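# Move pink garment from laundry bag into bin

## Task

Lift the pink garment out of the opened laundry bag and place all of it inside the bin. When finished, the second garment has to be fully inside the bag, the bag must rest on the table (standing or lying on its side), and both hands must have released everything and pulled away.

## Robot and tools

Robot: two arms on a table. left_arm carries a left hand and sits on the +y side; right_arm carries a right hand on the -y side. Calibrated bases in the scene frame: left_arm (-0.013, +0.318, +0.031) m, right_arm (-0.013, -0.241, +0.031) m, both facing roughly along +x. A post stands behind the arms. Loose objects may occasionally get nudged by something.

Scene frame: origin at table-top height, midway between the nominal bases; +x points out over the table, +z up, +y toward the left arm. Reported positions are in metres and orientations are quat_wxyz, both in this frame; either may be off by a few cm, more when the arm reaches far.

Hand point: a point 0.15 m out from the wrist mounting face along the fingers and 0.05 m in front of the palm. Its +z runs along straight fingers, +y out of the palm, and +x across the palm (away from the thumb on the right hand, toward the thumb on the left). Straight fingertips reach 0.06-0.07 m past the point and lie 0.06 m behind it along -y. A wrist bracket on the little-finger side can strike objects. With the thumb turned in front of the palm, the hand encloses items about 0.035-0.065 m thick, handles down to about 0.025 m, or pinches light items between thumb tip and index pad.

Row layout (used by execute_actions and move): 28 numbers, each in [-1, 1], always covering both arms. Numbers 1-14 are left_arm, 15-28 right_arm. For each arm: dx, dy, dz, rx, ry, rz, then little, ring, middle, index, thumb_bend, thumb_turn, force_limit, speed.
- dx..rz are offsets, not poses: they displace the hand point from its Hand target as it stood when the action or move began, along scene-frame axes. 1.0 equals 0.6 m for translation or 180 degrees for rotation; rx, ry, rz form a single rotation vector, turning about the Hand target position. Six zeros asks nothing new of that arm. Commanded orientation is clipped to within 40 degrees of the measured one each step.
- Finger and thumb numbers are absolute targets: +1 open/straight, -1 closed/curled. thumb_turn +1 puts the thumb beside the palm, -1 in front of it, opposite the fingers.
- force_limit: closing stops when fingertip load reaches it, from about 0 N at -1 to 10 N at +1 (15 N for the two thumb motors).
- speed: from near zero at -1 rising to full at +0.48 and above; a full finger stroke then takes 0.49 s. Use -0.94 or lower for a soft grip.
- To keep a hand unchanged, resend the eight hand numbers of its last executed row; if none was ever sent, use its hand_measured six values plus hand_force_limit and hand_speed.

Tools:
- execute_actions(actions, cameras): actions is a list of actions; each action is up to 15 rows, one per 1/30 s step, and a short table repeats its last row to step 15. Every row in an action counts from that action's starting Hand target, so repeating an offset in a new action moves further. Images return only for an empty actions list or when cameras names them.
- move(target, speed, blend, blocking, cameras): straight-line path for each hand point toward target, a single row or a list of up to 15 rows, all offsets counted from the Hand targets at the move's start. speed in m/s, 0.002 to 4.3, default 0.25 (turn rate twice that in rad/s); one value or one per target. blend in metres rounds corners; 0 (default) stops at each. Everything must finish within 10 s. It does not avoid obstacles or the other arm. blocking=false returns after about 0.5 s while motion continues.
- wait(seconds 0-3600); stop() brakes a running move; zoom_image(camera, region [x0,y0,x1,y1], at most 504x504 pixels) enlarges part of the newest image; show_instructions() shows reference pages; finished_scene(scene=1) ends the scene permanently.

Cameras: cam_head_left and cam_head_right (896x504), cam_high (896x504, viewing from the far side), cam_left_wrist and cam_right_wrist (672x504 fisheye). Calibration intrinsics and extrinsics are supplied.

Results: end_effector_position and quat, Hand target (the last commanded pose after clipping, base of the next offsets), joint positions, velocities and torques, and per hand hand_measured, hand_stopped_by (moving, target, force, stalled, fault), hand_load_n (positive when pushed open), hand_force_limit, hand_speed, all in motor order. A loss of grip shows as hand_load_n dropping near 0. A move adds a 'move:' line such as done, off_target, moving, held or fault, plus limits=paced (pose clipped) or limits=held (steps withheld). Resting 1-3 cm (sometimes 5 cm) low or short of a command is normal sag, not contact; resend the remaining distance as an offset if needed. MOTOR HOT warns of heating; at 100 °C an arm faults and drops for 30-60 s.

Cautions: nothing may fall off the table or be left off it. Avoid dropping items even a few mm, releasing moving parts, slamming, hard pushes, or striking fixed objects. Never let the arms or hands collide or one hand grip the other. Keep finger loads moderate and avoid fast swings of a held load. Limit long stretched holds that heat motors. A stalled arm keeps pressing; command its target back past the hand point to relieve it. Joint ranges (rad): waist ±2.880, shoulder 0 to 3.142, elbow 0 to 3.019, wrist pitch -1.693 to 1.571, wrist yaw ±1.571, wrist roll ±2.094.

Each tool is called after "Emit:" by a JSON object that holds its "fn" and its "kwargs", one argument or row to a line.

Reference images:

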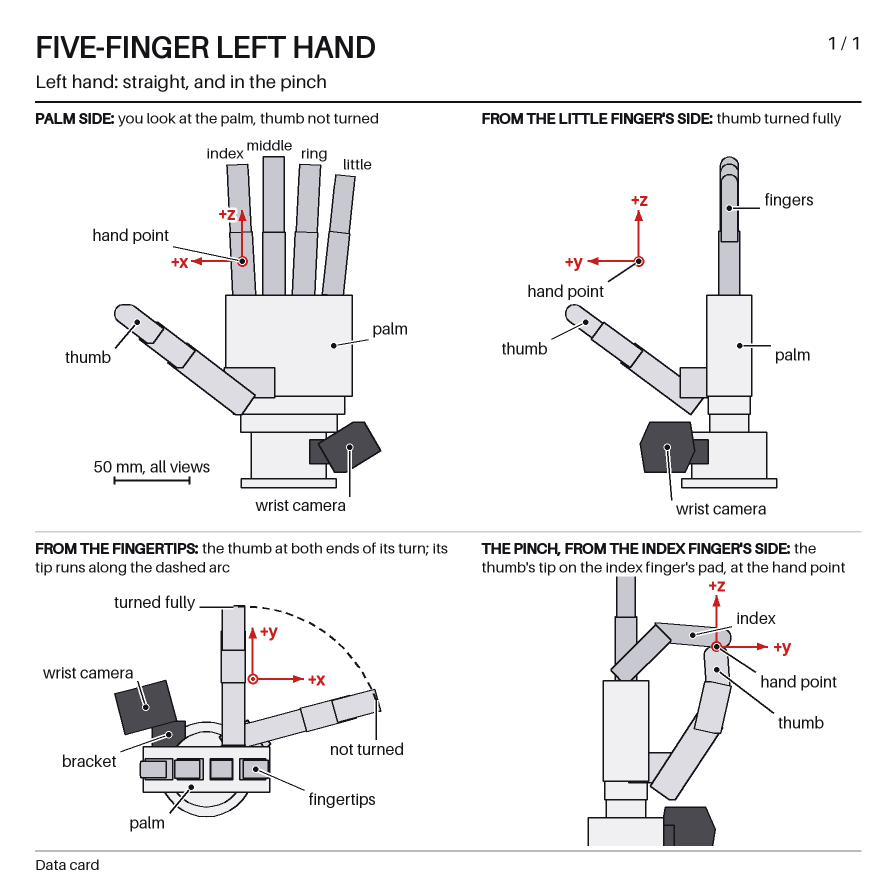

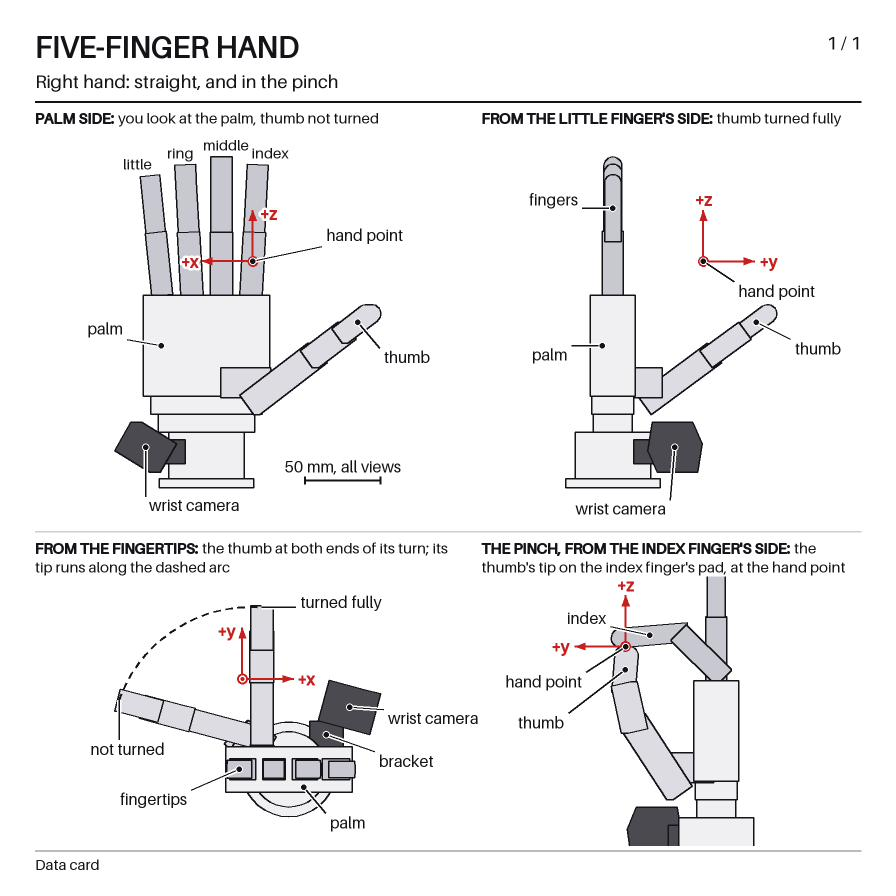

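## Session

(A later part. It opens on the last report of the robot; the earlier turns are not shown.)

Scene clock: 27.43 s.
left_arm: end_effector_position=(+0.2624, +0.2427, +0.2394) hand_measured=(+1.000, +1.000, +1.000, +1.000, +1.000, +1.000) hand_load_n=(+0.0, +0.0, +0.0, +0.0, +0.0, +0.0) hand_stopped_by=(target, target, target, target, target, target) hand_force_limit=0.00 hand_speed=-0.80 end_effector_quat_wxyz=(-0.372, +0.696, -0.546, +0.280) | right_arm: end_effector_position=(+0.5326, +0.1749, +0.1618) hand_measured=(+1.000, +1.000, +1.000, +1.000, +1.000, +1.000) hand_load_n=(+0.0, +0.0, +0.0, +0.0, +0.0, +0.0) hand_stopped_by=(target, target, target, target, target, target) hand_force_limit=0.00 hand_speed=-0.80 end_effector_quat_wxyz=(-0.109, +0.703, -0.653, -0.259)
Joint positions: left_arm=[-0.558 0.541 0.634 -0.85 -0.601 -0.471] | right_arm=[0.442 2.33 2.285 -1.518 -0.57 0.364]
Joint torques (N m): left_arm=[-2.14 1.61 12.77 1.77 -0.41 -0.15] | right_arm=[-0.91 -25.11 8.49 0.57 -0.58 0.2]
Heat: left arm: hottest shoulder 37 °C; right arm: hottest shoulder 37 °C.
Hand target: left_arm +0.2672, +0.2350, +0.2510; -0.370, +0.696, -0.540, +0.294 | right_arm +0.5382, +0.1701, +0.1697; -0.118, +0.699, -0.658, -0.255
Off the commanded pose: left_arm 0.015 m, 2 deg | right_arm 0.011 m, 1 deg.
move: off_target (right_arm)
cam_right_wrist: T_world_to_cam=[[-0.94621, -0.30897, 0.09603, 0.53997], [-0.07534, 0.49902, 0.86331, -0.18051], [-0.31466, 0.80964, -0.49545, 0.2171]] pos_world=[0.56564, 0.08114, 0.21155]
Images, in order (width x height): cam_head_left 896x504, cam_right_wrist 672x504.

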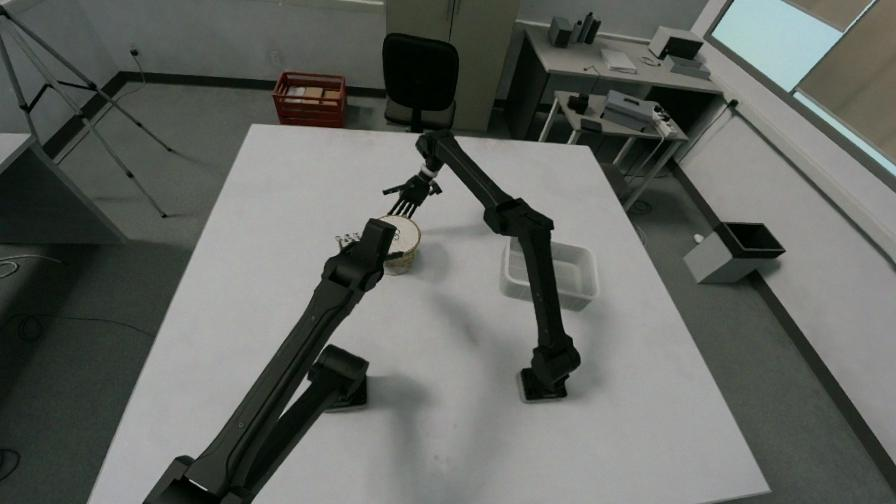

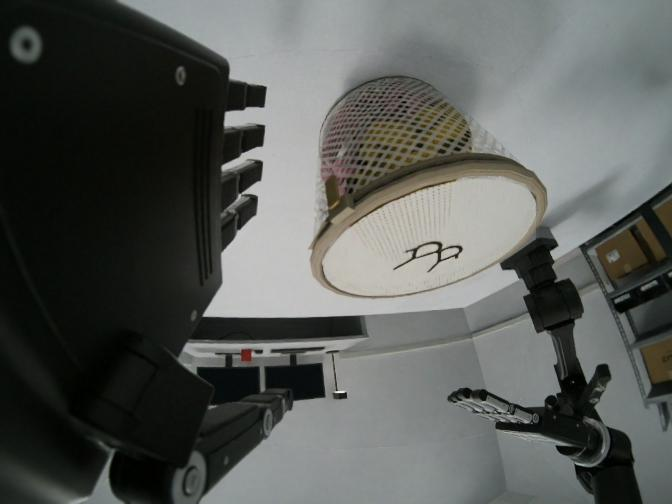

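Emit:
{"fn": "zoom_image", "kwargs": {
  "camera": "cam_right_wrist",
  "region": [300, 160, 390, 250]
}}

Emit:
{"fn": "zoom_image", "kwargs": {
  "camera": "cam_right_wrist",
  "region": [460, 140, 560, 240]
}}

Scaled by 5.600 from the camera's image (finer frame: 960x720).

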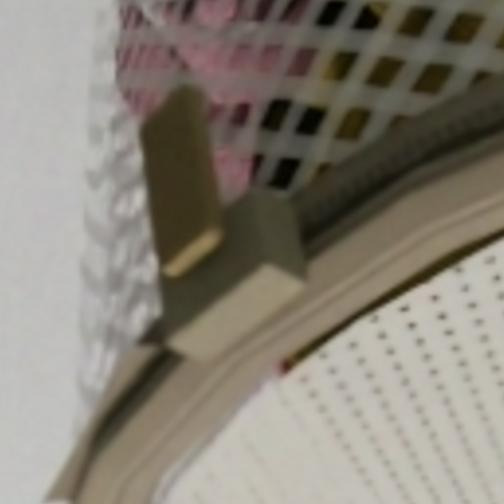

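Scaled by 5.040 from the camera's image (finer frame: 960x720).

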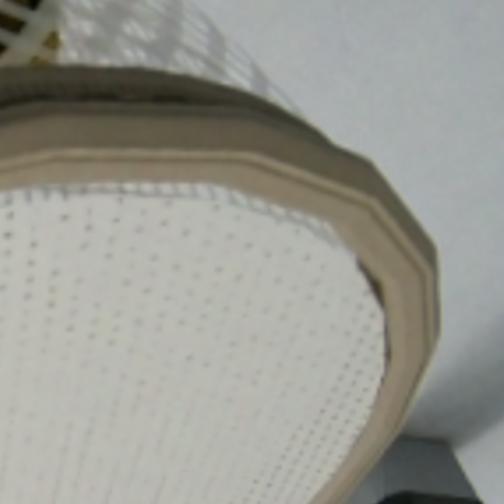

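Emit:
{"fn": "move", "kwargs": {
  "target": [
    [-0.03,0.28,0.08,0,0,0,1,1,1,1,1,1,0,-0.8,0.1,-0.12,0.15,0,0,0,1,1,1,1,1,1,0,-0.5],
    [-0.03,0.28,0.08,0,0,0,1,1,1,1,1,1,0,-0.8,0.07,-0.1,0.13,0.1984,-0.5226,0.1183,1,1,1,1,1,1,0,-0.5],
    [-0.03,0.28,0.08,0,0,0,1,1,1,1,1,1,0,-0.8,0.07,-0.09,0.05,0.1984,-0.5226,0.1183,1,1,1,0.1,0.1,-0.7,-0.5,-0.5]
  ],
  "speed": 0.3,
  "blend": 0.02,
  "cameras": ["all"]
}}

Scene clock: 39.50 s.
left_arm: end_effector_position=(+0.2473, +0.3959, +0.2769) hand_measured=(+1.000, +1.000, +1.000, +1.000, +1.000, +1.000) hand_load_n=(+0.0, +0.0, +0.0, +0.0, +0.0, -0.5) hand_stopped_by=(target, target, target, target, target, target) hand_force_limit=0.00 hand_speed=-0.80 end_effector_quat_wxyz=(-0.354, +0.703, -0.542, +0.294) | right_arm: end_effector_position=(+0.5767, +0.1169, +0.2021) hand_measured=(+1.000, +1.000, +1.000, +1.000, +0.100, -0.700) hand_load_n=(+0.0, +0.0, +0.0, +0.0, +0.0, +0.0) hand_stopped_by=(target, target, target, fault, target, target) hand_force_limit=-0.50 hand_speed=-0.50 end_effector_quat_wxyz=(+0.691, -0.695, +0.142, -0.142)
Joint positions: left_arm=[0.503 0.498 0.706 -0.85 0.279 0.166] | right_arm=[0.306 1.863 1.181 0.673 -0.867 -0.007]
Joint torques (N m): left_arm=[0.67 1.55 15.35 1.29 0.25 0.2] | right_arm=[-0.32 -16.5 8.59 2.3 -0.07 0.18]
Heat: left arm: hottest shoulder 37 °C; right arm: hottest shoulder 38 °C.
Hand target: left_arm +0.2492, +0.4031, +0.2989; -0.370, +0.696, -0.540, +0.294 | right_arm +0.5802, +0.1162, +0.1997; +0.693, -0.692, +0.144, -0.143
Off the commanded pose: left_arm 0.023 m, 2 deg | right_arm 0.004 m, 0 deg.
move: off_target (left_arm)
cam_left_wrist: T_world_to_cam=[[0.6441, -0.08287, 0.76044, -0.32914], [-0.3183, -0.933, 0.16793, 0.40158], [0.69557, -0.35021, -0.62732, 0.25322]] pos_world=[0.16369, 0.43607, 0.3417]
cam_right_wrist: T_world_to_cam=[[0.17829, -0.10675, -0.97817, 0.10488], [-0.9817, -0.08684, -0.16946, 0.61686], [-0.06686, 0.99049, -0.12029, 0.05796]] pos_world=[0.59075, 0.00736, 0.21409]

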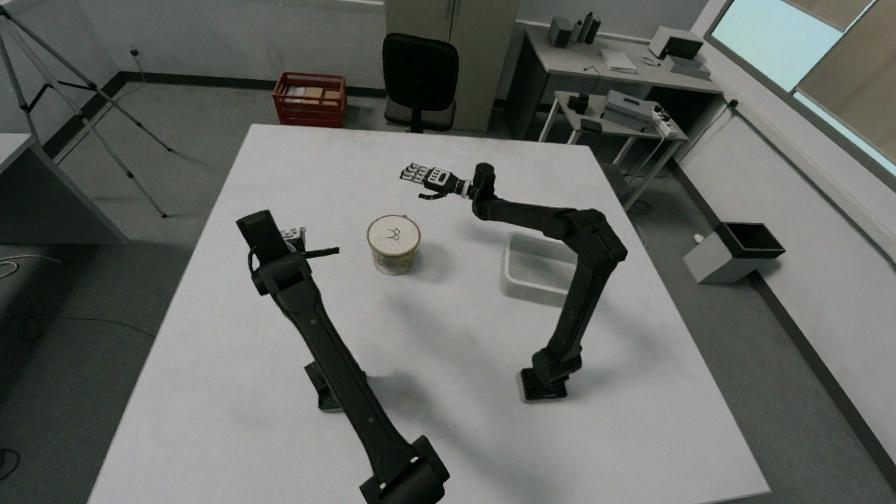

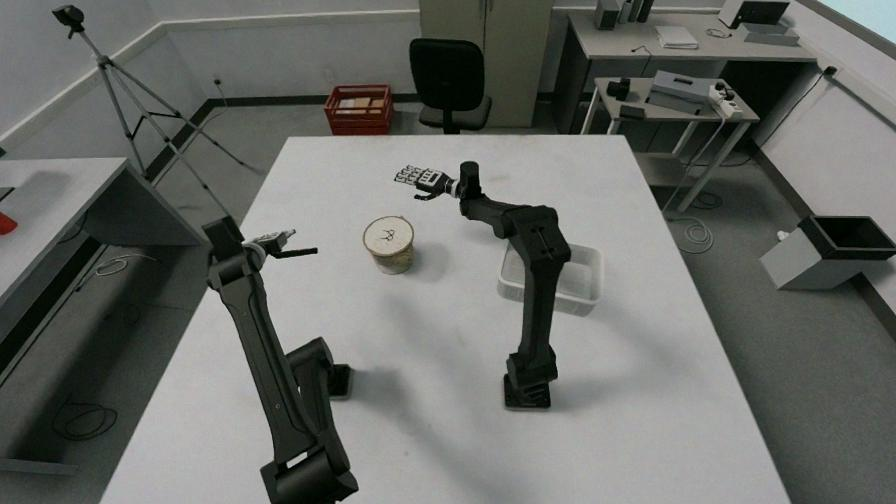

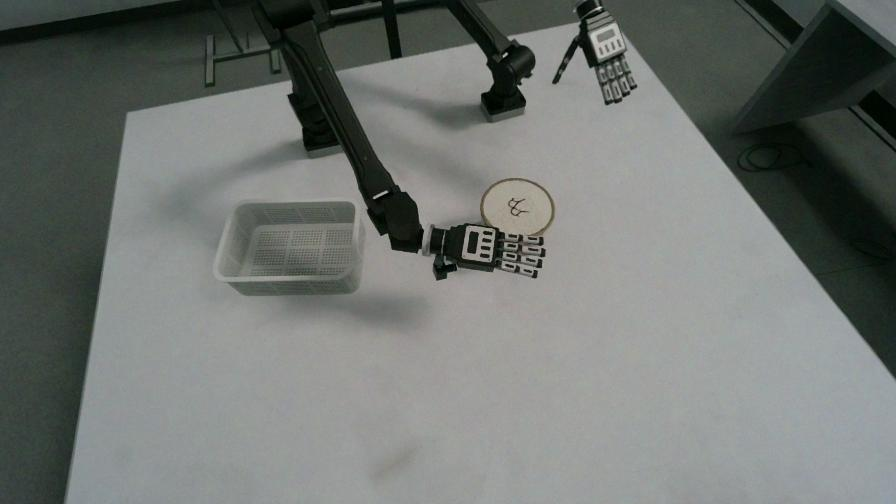

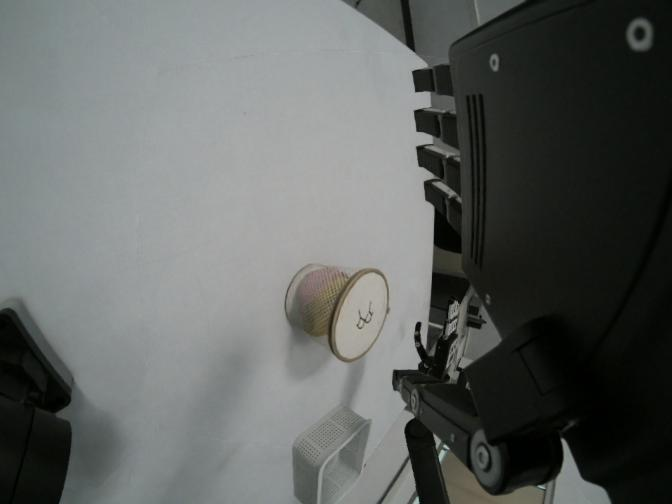

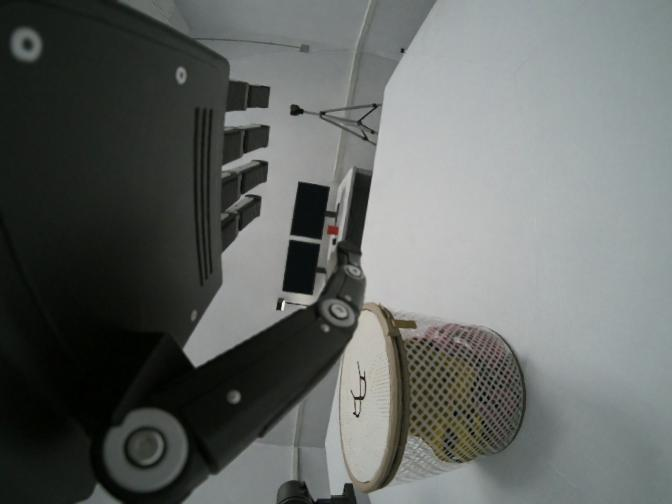

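Emit:
{"fn": "move", "kwargs": {
  "target": [0,0,0,0,0,0,0.7,0.7,0.7,0.7,0.7,0.7,-0.5,-0.5,0,0,0,0,0,0,0.7,0.7,0.7,0.5,0.1,-0.7,-0.5,-0.5]
}}

Scene clock: 40.37 s.
left_arm: end_effector_position=(+0.2473, +0.3959, +0.2769) hand_measured=(+0.700, +0.700, +0.700, +0.700, +0.700, +0.700) hand_load_n=(+0.0, +0.0, +0.0, +0.0, +0.0, -0.5) hand_stopped_by=(target, target, target, target, target, target) hand_force_limit=-0.50 hand_speed=-0.50 end_effector_quat_wxyz=(-0.354, +0.703, -0.542, +0.295) | right_arm: end_effector_position=(+0.5767, +0.1169, +0.2021) hand_measured=(+0.700, +0.700, +0.700, +1.000, +0.100, -0.700) hand_load_n=(+0.0, +0.0, +0.0, +0.0, +0.0, +0.0) hand_stopped_by=(target, target, target, fault, target, target) hand_force_limit=-0.50 hand_speed=-0.50 end_effector_quat_wxyz=(+0.691, -0.695, +0.142, -0.142)
Joint positions: left_arm=[0.503 0.498 0.706 -0.85 0.28 0.167] | right_arm=[0.306 1.863 1.181 0.673 -0.867 -0.007]
Joint torques (N m): left_arm=[0.73 1.73 15.32 1.32 0.22 0.2] | right_arm=[-0.32 -16.44 8.58 2.29 -0.07 0.18]
Heat: left arm: hottest shoulder 37 °C; right arm: hottest shoulder 38 °C.
Hand target: left_arm +0.2492, +0.4030, +0.2989; -0.370, +0.696, -0.540, +0.294 | right_arm +0.5802, +0.1162, +0.1997; +0.693, -0.692, +0.144, -0.143
Off the commanded pose: left_arm 0.023 m, 2 deg | right_arm 0.004 m, 0 deg.
move: done

Emit:
{"fn": "move", "kwargs": {
  "target": [0,0,0,0,0,0,1,1,1,1,1,1,-0.5,-0.5,0,0,0,0,0,0,1,1,0.0,1,0.0,-1,-0.5,-0.5],
  "cameras": ["all"]
}}

Emit:
{"fn": "zoom_image", "kwargs": {
  "camera": "cam_right_wrist",
  "region": [150, 150, 550, 500]
}}

Scene clock: 42.60 s.
left_arm: end_effector_position=(+0.2473, +0.3959, +0.2769) hand_measured=(+1.000, +1.000, +1.000, +1.000, +1.000, +1.000) hand_load_n=(+0.0, +0.0, +0.0, +0.0, +0.0, +0.0) hand_stopped_by=(target, target, target, target, target, target) hand_force_limit=-0.50 hand_speed=-0.50 end_effector_quat_wxyz=(-0.354, +0.703, -0.542, +0.295) | right_arm: end_effector_position=(+0.5767, +0.1169, +0.2021) hand_measured=(+1.000, +1.000, +0.000, +1.000, +0.000, -1.000) hand_load_n=(+0.0, +0.0, +0.0, +0.0, +0.0, +0.5) hand_stopped_by=(target, target, target, fault, target, target) hand_force_limit=-0.50 hand_speed=-0.50 end_effector_quat_wxyz=(+0.691, -0.695, +0.142, -0.142)
Joint positions: left_arm=[0.503 0.498 0.706 -0.85 0.28 0.167] | right_arm=[0.306 1.863 1.181 0.673 -0.867 -0.007]
Joint torques (N m): left_arm=[0.32 1.85 15.21 1.1 0.25 0.21] | right_arm=[-0.32 -16.5 8.59 2.29 -0.07 0.18]
Heat: left arm: hottest elbow 38 °C; right arm: hottest shoulder 38 °C.
Hand target: left_arm +0.2492, +0.4030, +0.2989; -0.370, +0.696, -0.540, +0.294 | right_arm +0.5802, +0.1162, +0.1997; +0.693, -0.692, +0.144, -0.143
Off the commanded pose: left_arm 0.023 m, 2 deg | right_arm 0.004 m, 0 deg.
move: done
cam_left_wrist: T_world_to_cam=[[0.64404, -0.08329, 0.76045, -0.32896], [-0.3188, -0.93284, 0.16783, 0.40153], [0.6954, -0.35052, -0.62734, 0.25335]] pos_world=[0.16369, 0.43597, 0.3417]
cam_right_wrist: T_world_to_cam=[[0.17829, -0.10675, -0.97817, 0.10488], [-0.9817, -0.08684, -0.16946, 0.61686], [-0.06686, 0.99049, -0.12029, 0.05796]] pos_world=[0.59075, 0.00736, 0.21409]

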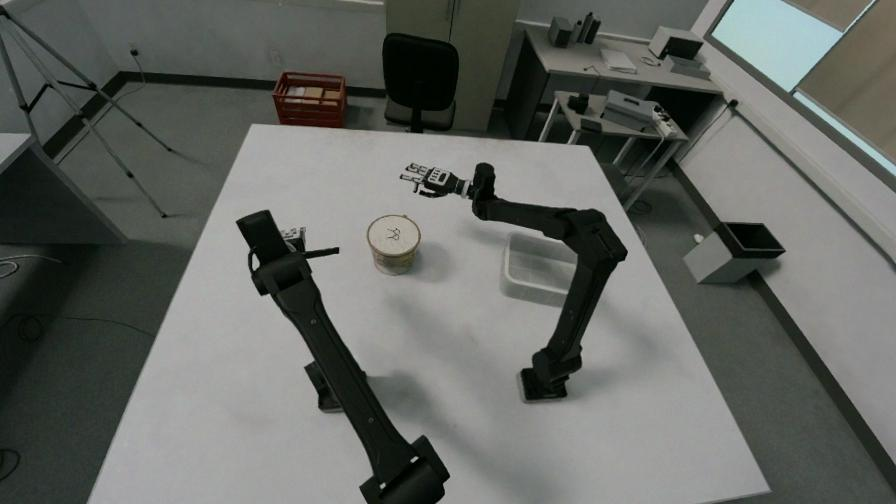

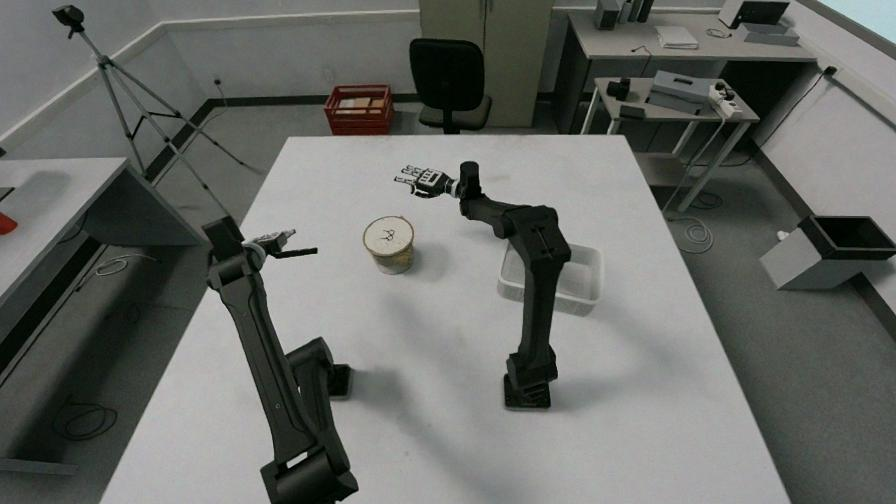

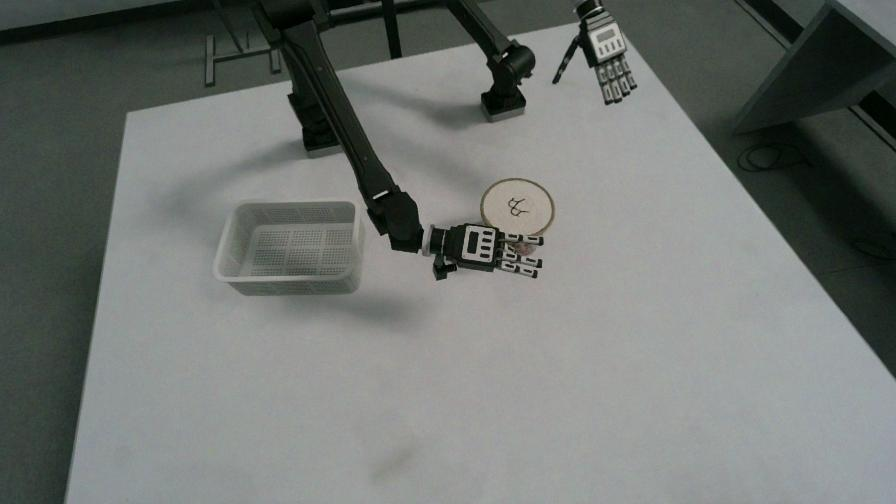

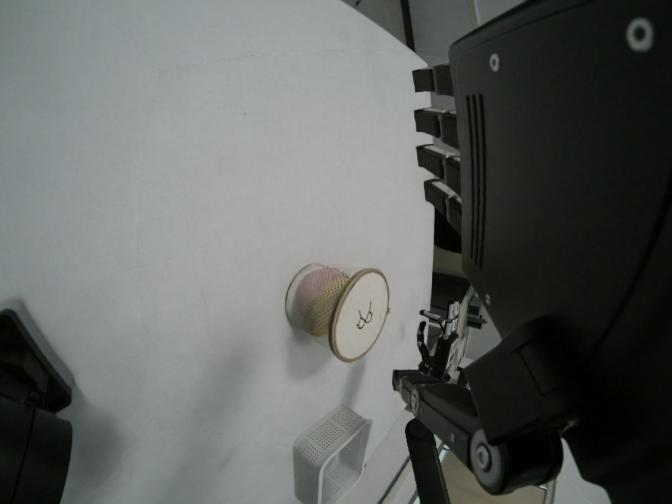

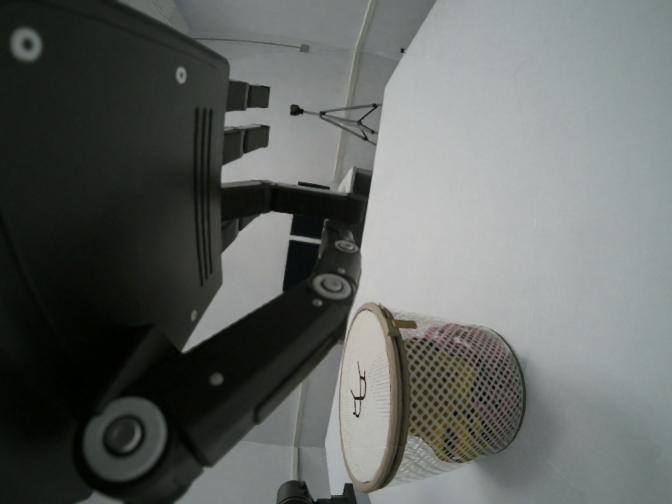

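Scaled by 1.260 from the camera's image (finer frame: 960x720).

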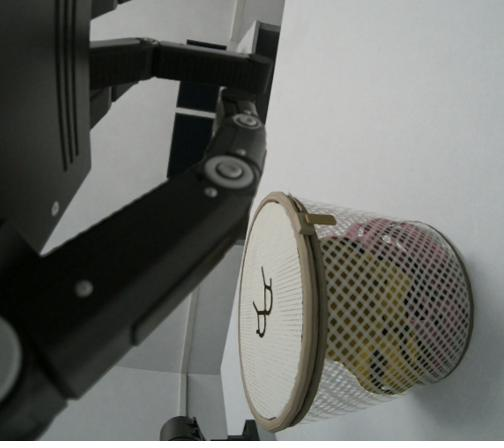

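Emit:
{"fn": "move", "kwargs": {
  "target": [0,0,0,0,0,0,1,1,1,1,1,1,-0.5,-0.5,0.003,0.012,-0.072,0.1323,0.306,0,1,1,0.4,1,0.4,-1,-0.5,-0.5],
  "cameras": ["all"]
}}

Emit:
{"fn": "zoom_image", "kwargs": {
  "camera": "cam_right_wrist",
  "region": [150, 100, 550, 500]
}}

Emit:
{"fn": "zoom_image", "kwargs": {
  "camera": "cam_high",
  "region": [420, 160, 580, 300]
}}

Scene clock: 49.60 s.
left_arm: end_effector_position=(+0.2473, +0.3959, +0.2769) hand_measured=(+1.000, +1.000, +1.000, +1.000, +1.000, +1.000) hand_load_n=(-0.5, +0.0, +0.0, +0.0, +0.0, +0.0) hand_stopped_by=(target, target, target, target, target, target) hand_force_limit=-0.50 hand_speed=-0.50 end_effector_quat_wxyz=(-0.354, +0.703, -0.542, +0.295) | right_arm: end_effector_position=(+0.5675, +0.1269, +0.1559) hand_measured=(+1.000, +1.000, +0.400, +1.000, +0.400, -1.000) hand_load_n=(+0.0, +0.0, +0.0, +0.0, +0.0, +0.0) hand_stopped_by=(target, target, target, fault, target, target) hand_force_limit=-0.50 hand_speed=-0.50 end_effector_quat_wxyz=(+0.663, -0.532, +0.475, +0.227)
Joint positions: left_arm=[0.503 0.498 0.706 -0.85 0.28 0.167] | right_arm=[0.286 2.093 1.223 0.844 -0.893 1.037]
Joint torques (N m): left_arm=[1.14 1.61 15.24 1.18 0.25 0.22] | right_arm=[-1.03 -17.14 9.74 2.28 -0.2 0.23]
Heat: left arm: hottest elbow 39 °C; right arm: hottest shoulder 38 °C.
Hand target: left_arm +0.2492, +0.4030, +0.2989; -0.370, +0.696, -0.540, +0.294 | right_arm +0.5820, +0.1232, +0.1565; +0.671, -0.528, +0.471, +0.223
Off the commanded pose: left_arm 0.023 m, 2 deg | right_arm 0.015 m, 1 deg.
move: off_target (right_arm)
cam_left_wrist: T_world_to_cam=[[0.64404, -0.08329, 0.76045, -0.32896], [-0.3188, -0.93284, 0.16783, 0.40153], [0.6954, -0.35052, -0.62734, 0.25335]] pos_world=[0.16369, 0.43597, 0.3417]
cam_right_wrist: T_world_to_cam=[[-0.70633, 0.26039, -0.65825, 0.46795], [-0.70619, -0.19488, 0.68068, 0.3257], [0.04896, 0.94563, 0.32153, -0.08707]] pos_world=[0.56479, 0.02396, 0.11432]

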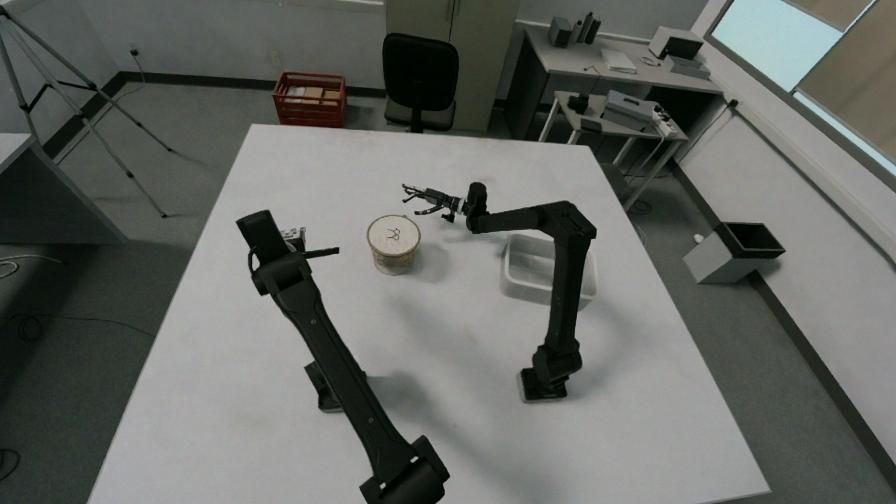

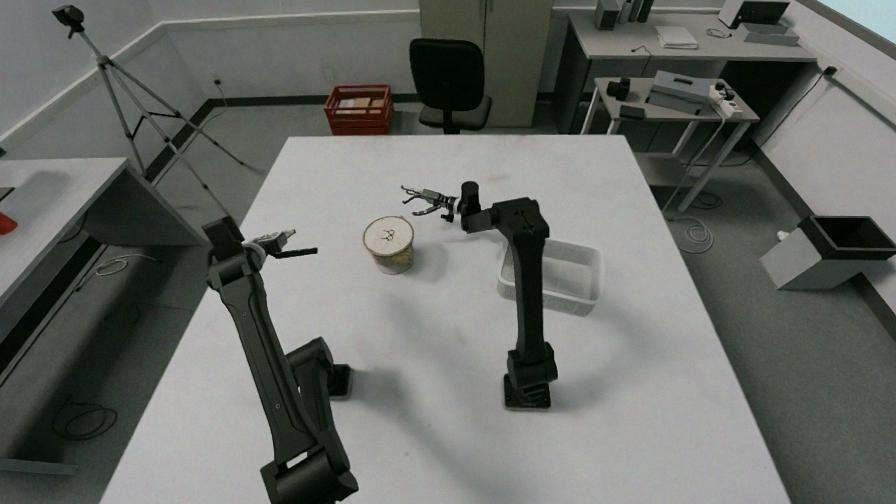

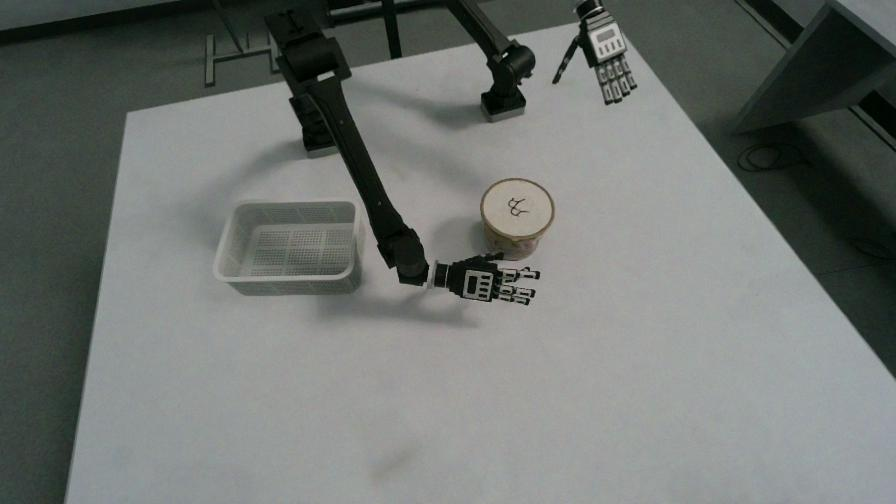

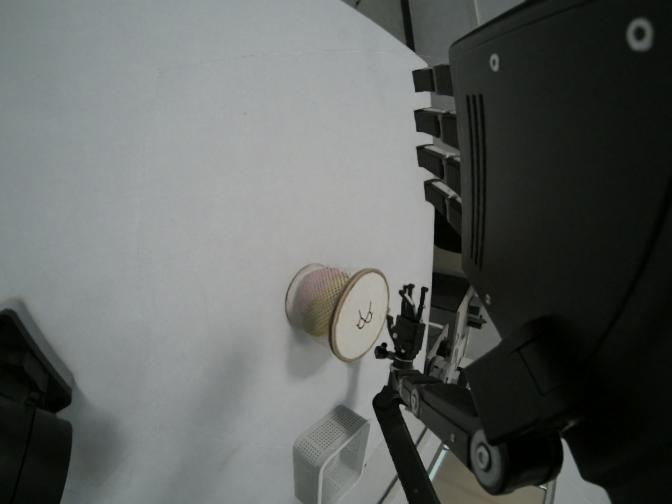

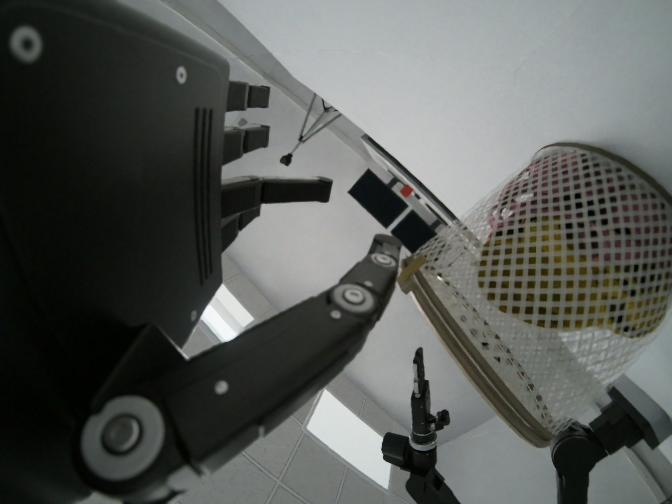

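Scaled by 1.260 from the camera's image (finer frame: 960x720).

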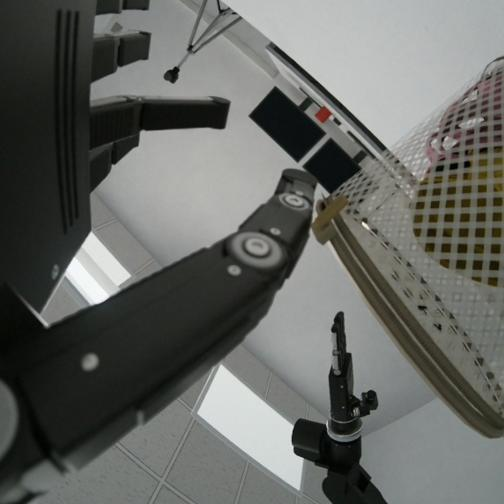

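Scaled by 3.150 from the camera's image (finer frame: 1280x720).

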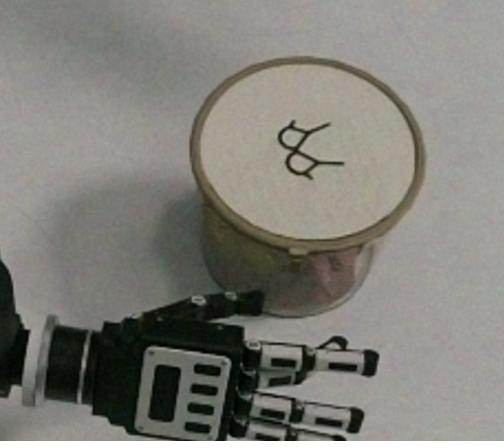

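Emit:
{"fn": "move", "kwargs": {
  "target": [0,0,0,0,0,0,1,1,1,1,1,1,-0.5,-0.5,-0.046,0.013,-0.005,0,0,0,1,1,0.5,1,0.12,-1,-0.5,-0.5],
  "speed": 0.1,
  "cameras": ["cam_right_wrist","cam_high"]
}}

Emit:
{"fn": "zoom_image", "kwargs": {
  "camera": "cam_right_wrist",
  "region": [200, 100, 500, 400]
}}

Emit:
{"fn": "zoom_image", "kwargs": {
  "camera": "cam_high",
  "region": [460, 200, 560, 300]
}}

Scene clock: 57.13 s.
left_arm: end_effector_position=(+0.2473, +0.3959, +0.2769) hand_measured=(+1.000, +1.000, +1.000, +1.000, +1.000, +1.000) hand_load_n=(+0.0, +0.0, +0.0, +0.0, +0.0, +0.0) hand_stopped_by=(target, target, target, target, target, target) hand_force_limit=-0.50 hand_speed=-0.50 end_effector_quat_wxyz=(-0.354, +0.703, -0.542, +0.295) | right_arm: end_effector_position=(+0.5586, +0.1246, +0.1462) hand_measured=(+1.000, +1.000, +0.500, +1.000, +0.120, -1.000) hand_load_n=(+0.0, +0.0, +0.0, -0.5, +0.0, +0.0) hand_stopped_by=(target, target, target, fault, target, target) hand_force_limit=-0.50 hand_speed=-0.50 end_effector_quat_wxyz=(+0.667, -0.528, +0.478, +0.220)
Joint positions: left_arm=[0.503 0.498 0.706 -0.85 0.28 0.167] | right_arm=[0.288 2.093 1.179 0.892 -0.871 1.039]
Joint torques (N m): left_arm=[0.79 1.79 15.24 1.13 0.25 0.2] | right_arm=[0.85 -19.43 6.56 2.25 -0.03 0.23]
Heat: left arm: hottest elbow 40 °C; right arm: hottest shoulder 38 °C.
Hand target: left_arm +0.2492, +0.4030, +0.2989; -0.370, +0.696, -0.540, +0.294 | right_arm +0.5544, +0.1312, +0.1535; +0.671, -0.528, +0.471, +0.222
Off the commanded pose: left_arm 0.023 m, 2 deg | right_arm 0.011 m, 1 deg.
move: off_target (right_arm)
cam_right_wrist: T_world_to_cam=[[-0.69897, 0.2747, -0.66029, 0.4504], [-0.71212, -0.18232, 0.67798, 0.32769], [0.06586, 0.94409, 0.32305, -0.0907]] pos_world=[0.55414, 0.02165, 0.10453]
Images, in order (width x height): cam_high 896x504, cam_right_wrist 672x504.

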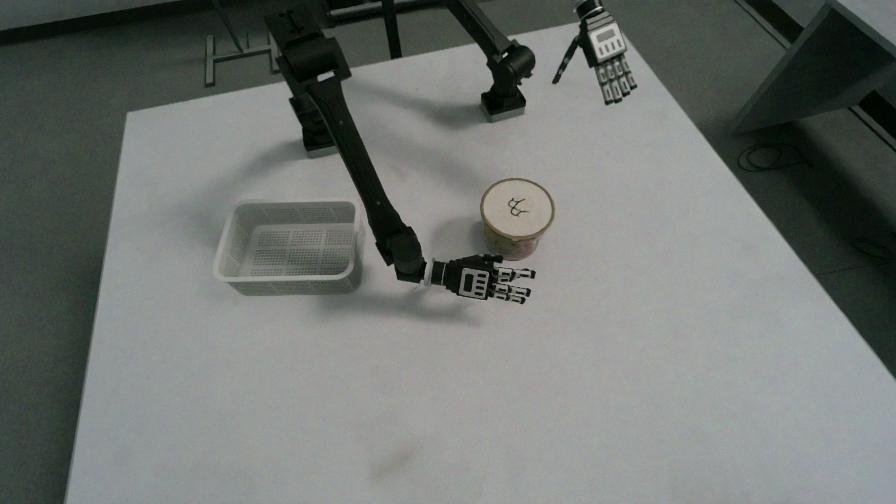

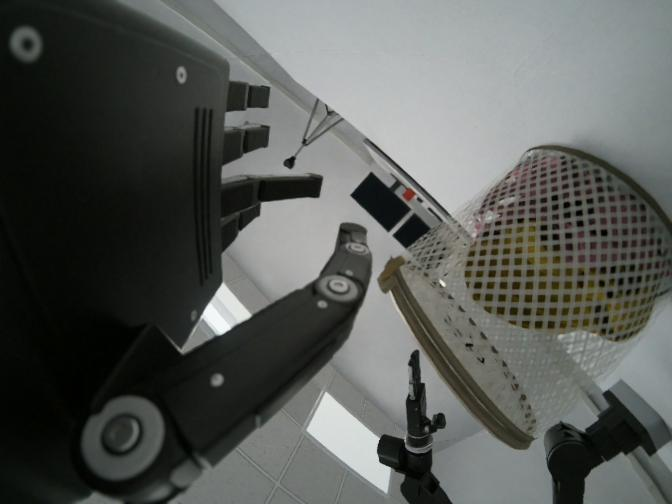

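Scaled by 1.680 from the camera's image (finer frame: 960x720).

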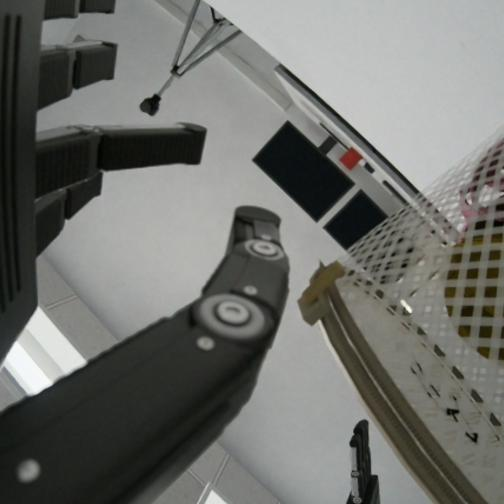

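Scaled by 5.040 from the camera's image (finer frame: 1280x720).

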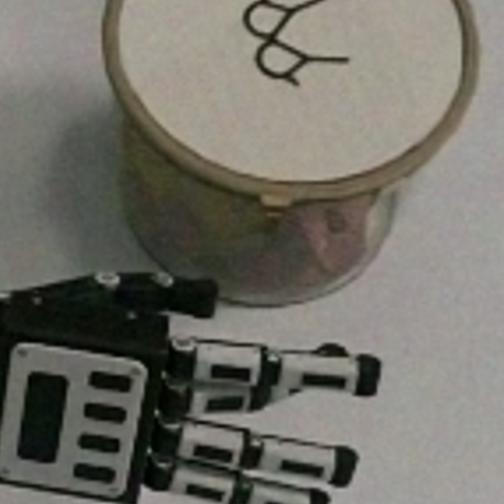

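Emit:
{"fn": "move", "kwargs": {
  "target": [0,0,0,0,0,0,1,1,1,1,1,1,-0.5,-0.5,-0.042,0.020,0.012,0,0,0,1,1,0.5,1,0.12,-1,-0.5,-0.5],
  "speed": 0.1,
  "cameras": ["cam_right_wrist","cam_high"]
}}

Emit:
{"fn": "zoom_image", "kwargs": {
  "camera": "cam_right_wrist",
  "region": [200, 100, 500, 400]
}}

Emit:
{"fn": "zoom_image", "kwargs": {
  "camera": "cam_high",
  "region": [460, 200, 560, 300]
}}

Scene clock: 59.70 s.
left_arm: end_effector_position=(+0.2473, +0.3959, +0.2769) hand_measured=(+1.000, +1.000, +1.000, +1.000, +1.000, +1.000) hand_load_n=(+0.0, +0.0, +0.0, +0.0, +0.0, +0.0) hand_stopped_by=(target, target, target, target, target, target) hand_force_limit=-0.50 hand_speed=-0.50 end_effector_quat_wxyz=(-0.354, +0.703, -0.542, +0.295) | right_arm: end_effector_position=(+0.5324, +0.1405, +0.1530) hand_measured=(+1.000, +1.000, +0.500, +1.000, +0.120, -1.000) hand_load_n=(+0.0, +0.0, +0.0, +0.0, +0.0, +0.0) hand_stopped_by=(target, target, target, fault, target, target) hand_force_limit=-0.50 hand_speed=-0.50 end_effector_quat_wxyz=(+0.666, -0.529, +0.476, +0.222)
Joint positions: left_arm=[0.503 0.498 0.706 -0.85 0.28 0.167] | right_arm=[0.328 2.048 1.115 0.912 -0.838 1.04]
Joint torques (N m): left_arm=[0.44 1.61 15.3 1.29 0.25 0.22] | right_arm=[0.26 -18.84 6.17 2.28 -0.03 0.22]
Heat: left arm: hottest elbow 40 °C; right arm: hottest shoulder 38 °C.
Hand target: left_arm +0.2492, +0.4030, +0.2989; -0.370, +0.696, -0.540, +0.294 | right_arm +0.5292, +0.1431, +0.1607; +0.671, -0.528, +0.471, +0.223
Off the commanded pose: left_arm 0.023 m, 2 deg | right_arm 0.009 m, 1 deg.
move: done
cam_right_wrist: T_world_to_cam=[[-0.70015, 0.27041, -0.6608, 0.43346], [-0.71148, -0.18666, 0.67746, 0.30762], [0.05985, 0.94448, 0.32308, -0.10307]] pos_world=[0.52853, 0.03755, 0.11133]
Images, in order (width x height): cam_high 896x504, cam_right_wrist 672x504.

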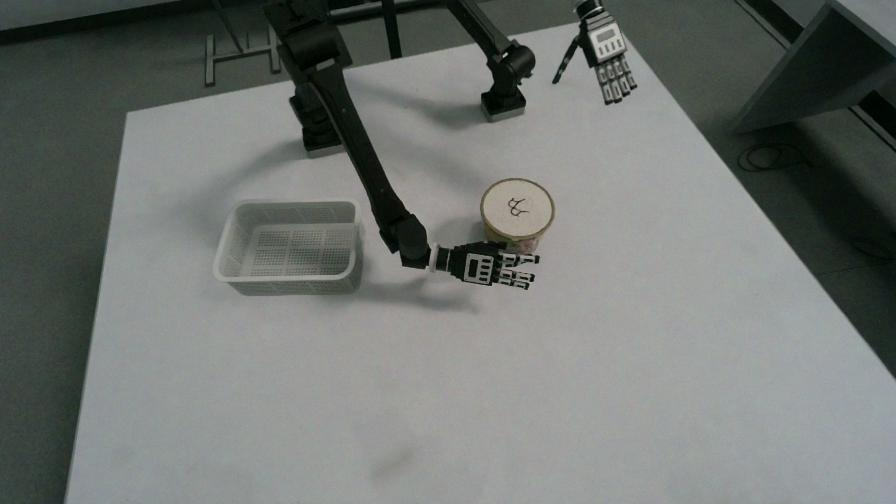

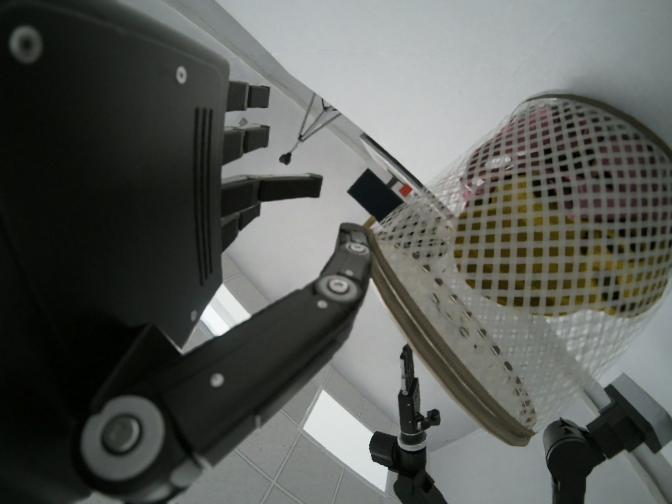

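Scaled by 1.680 from the camera's image (finer frame: 960x720).

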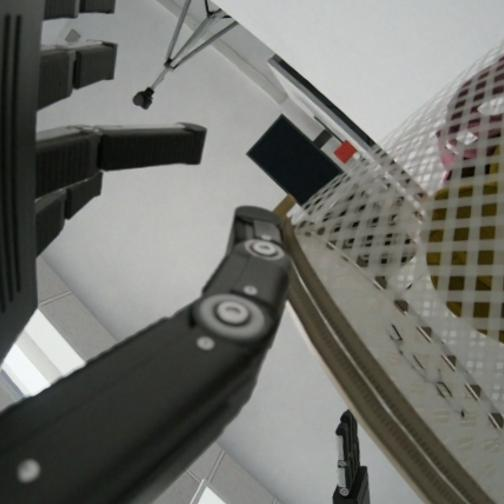

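Scaled by 5.040 from the camera's image (finer frame: 1280x720).

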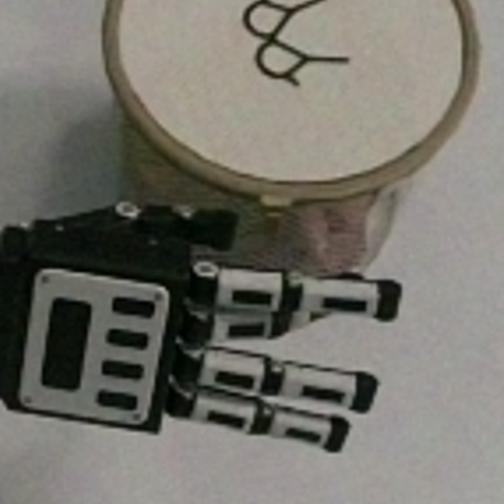

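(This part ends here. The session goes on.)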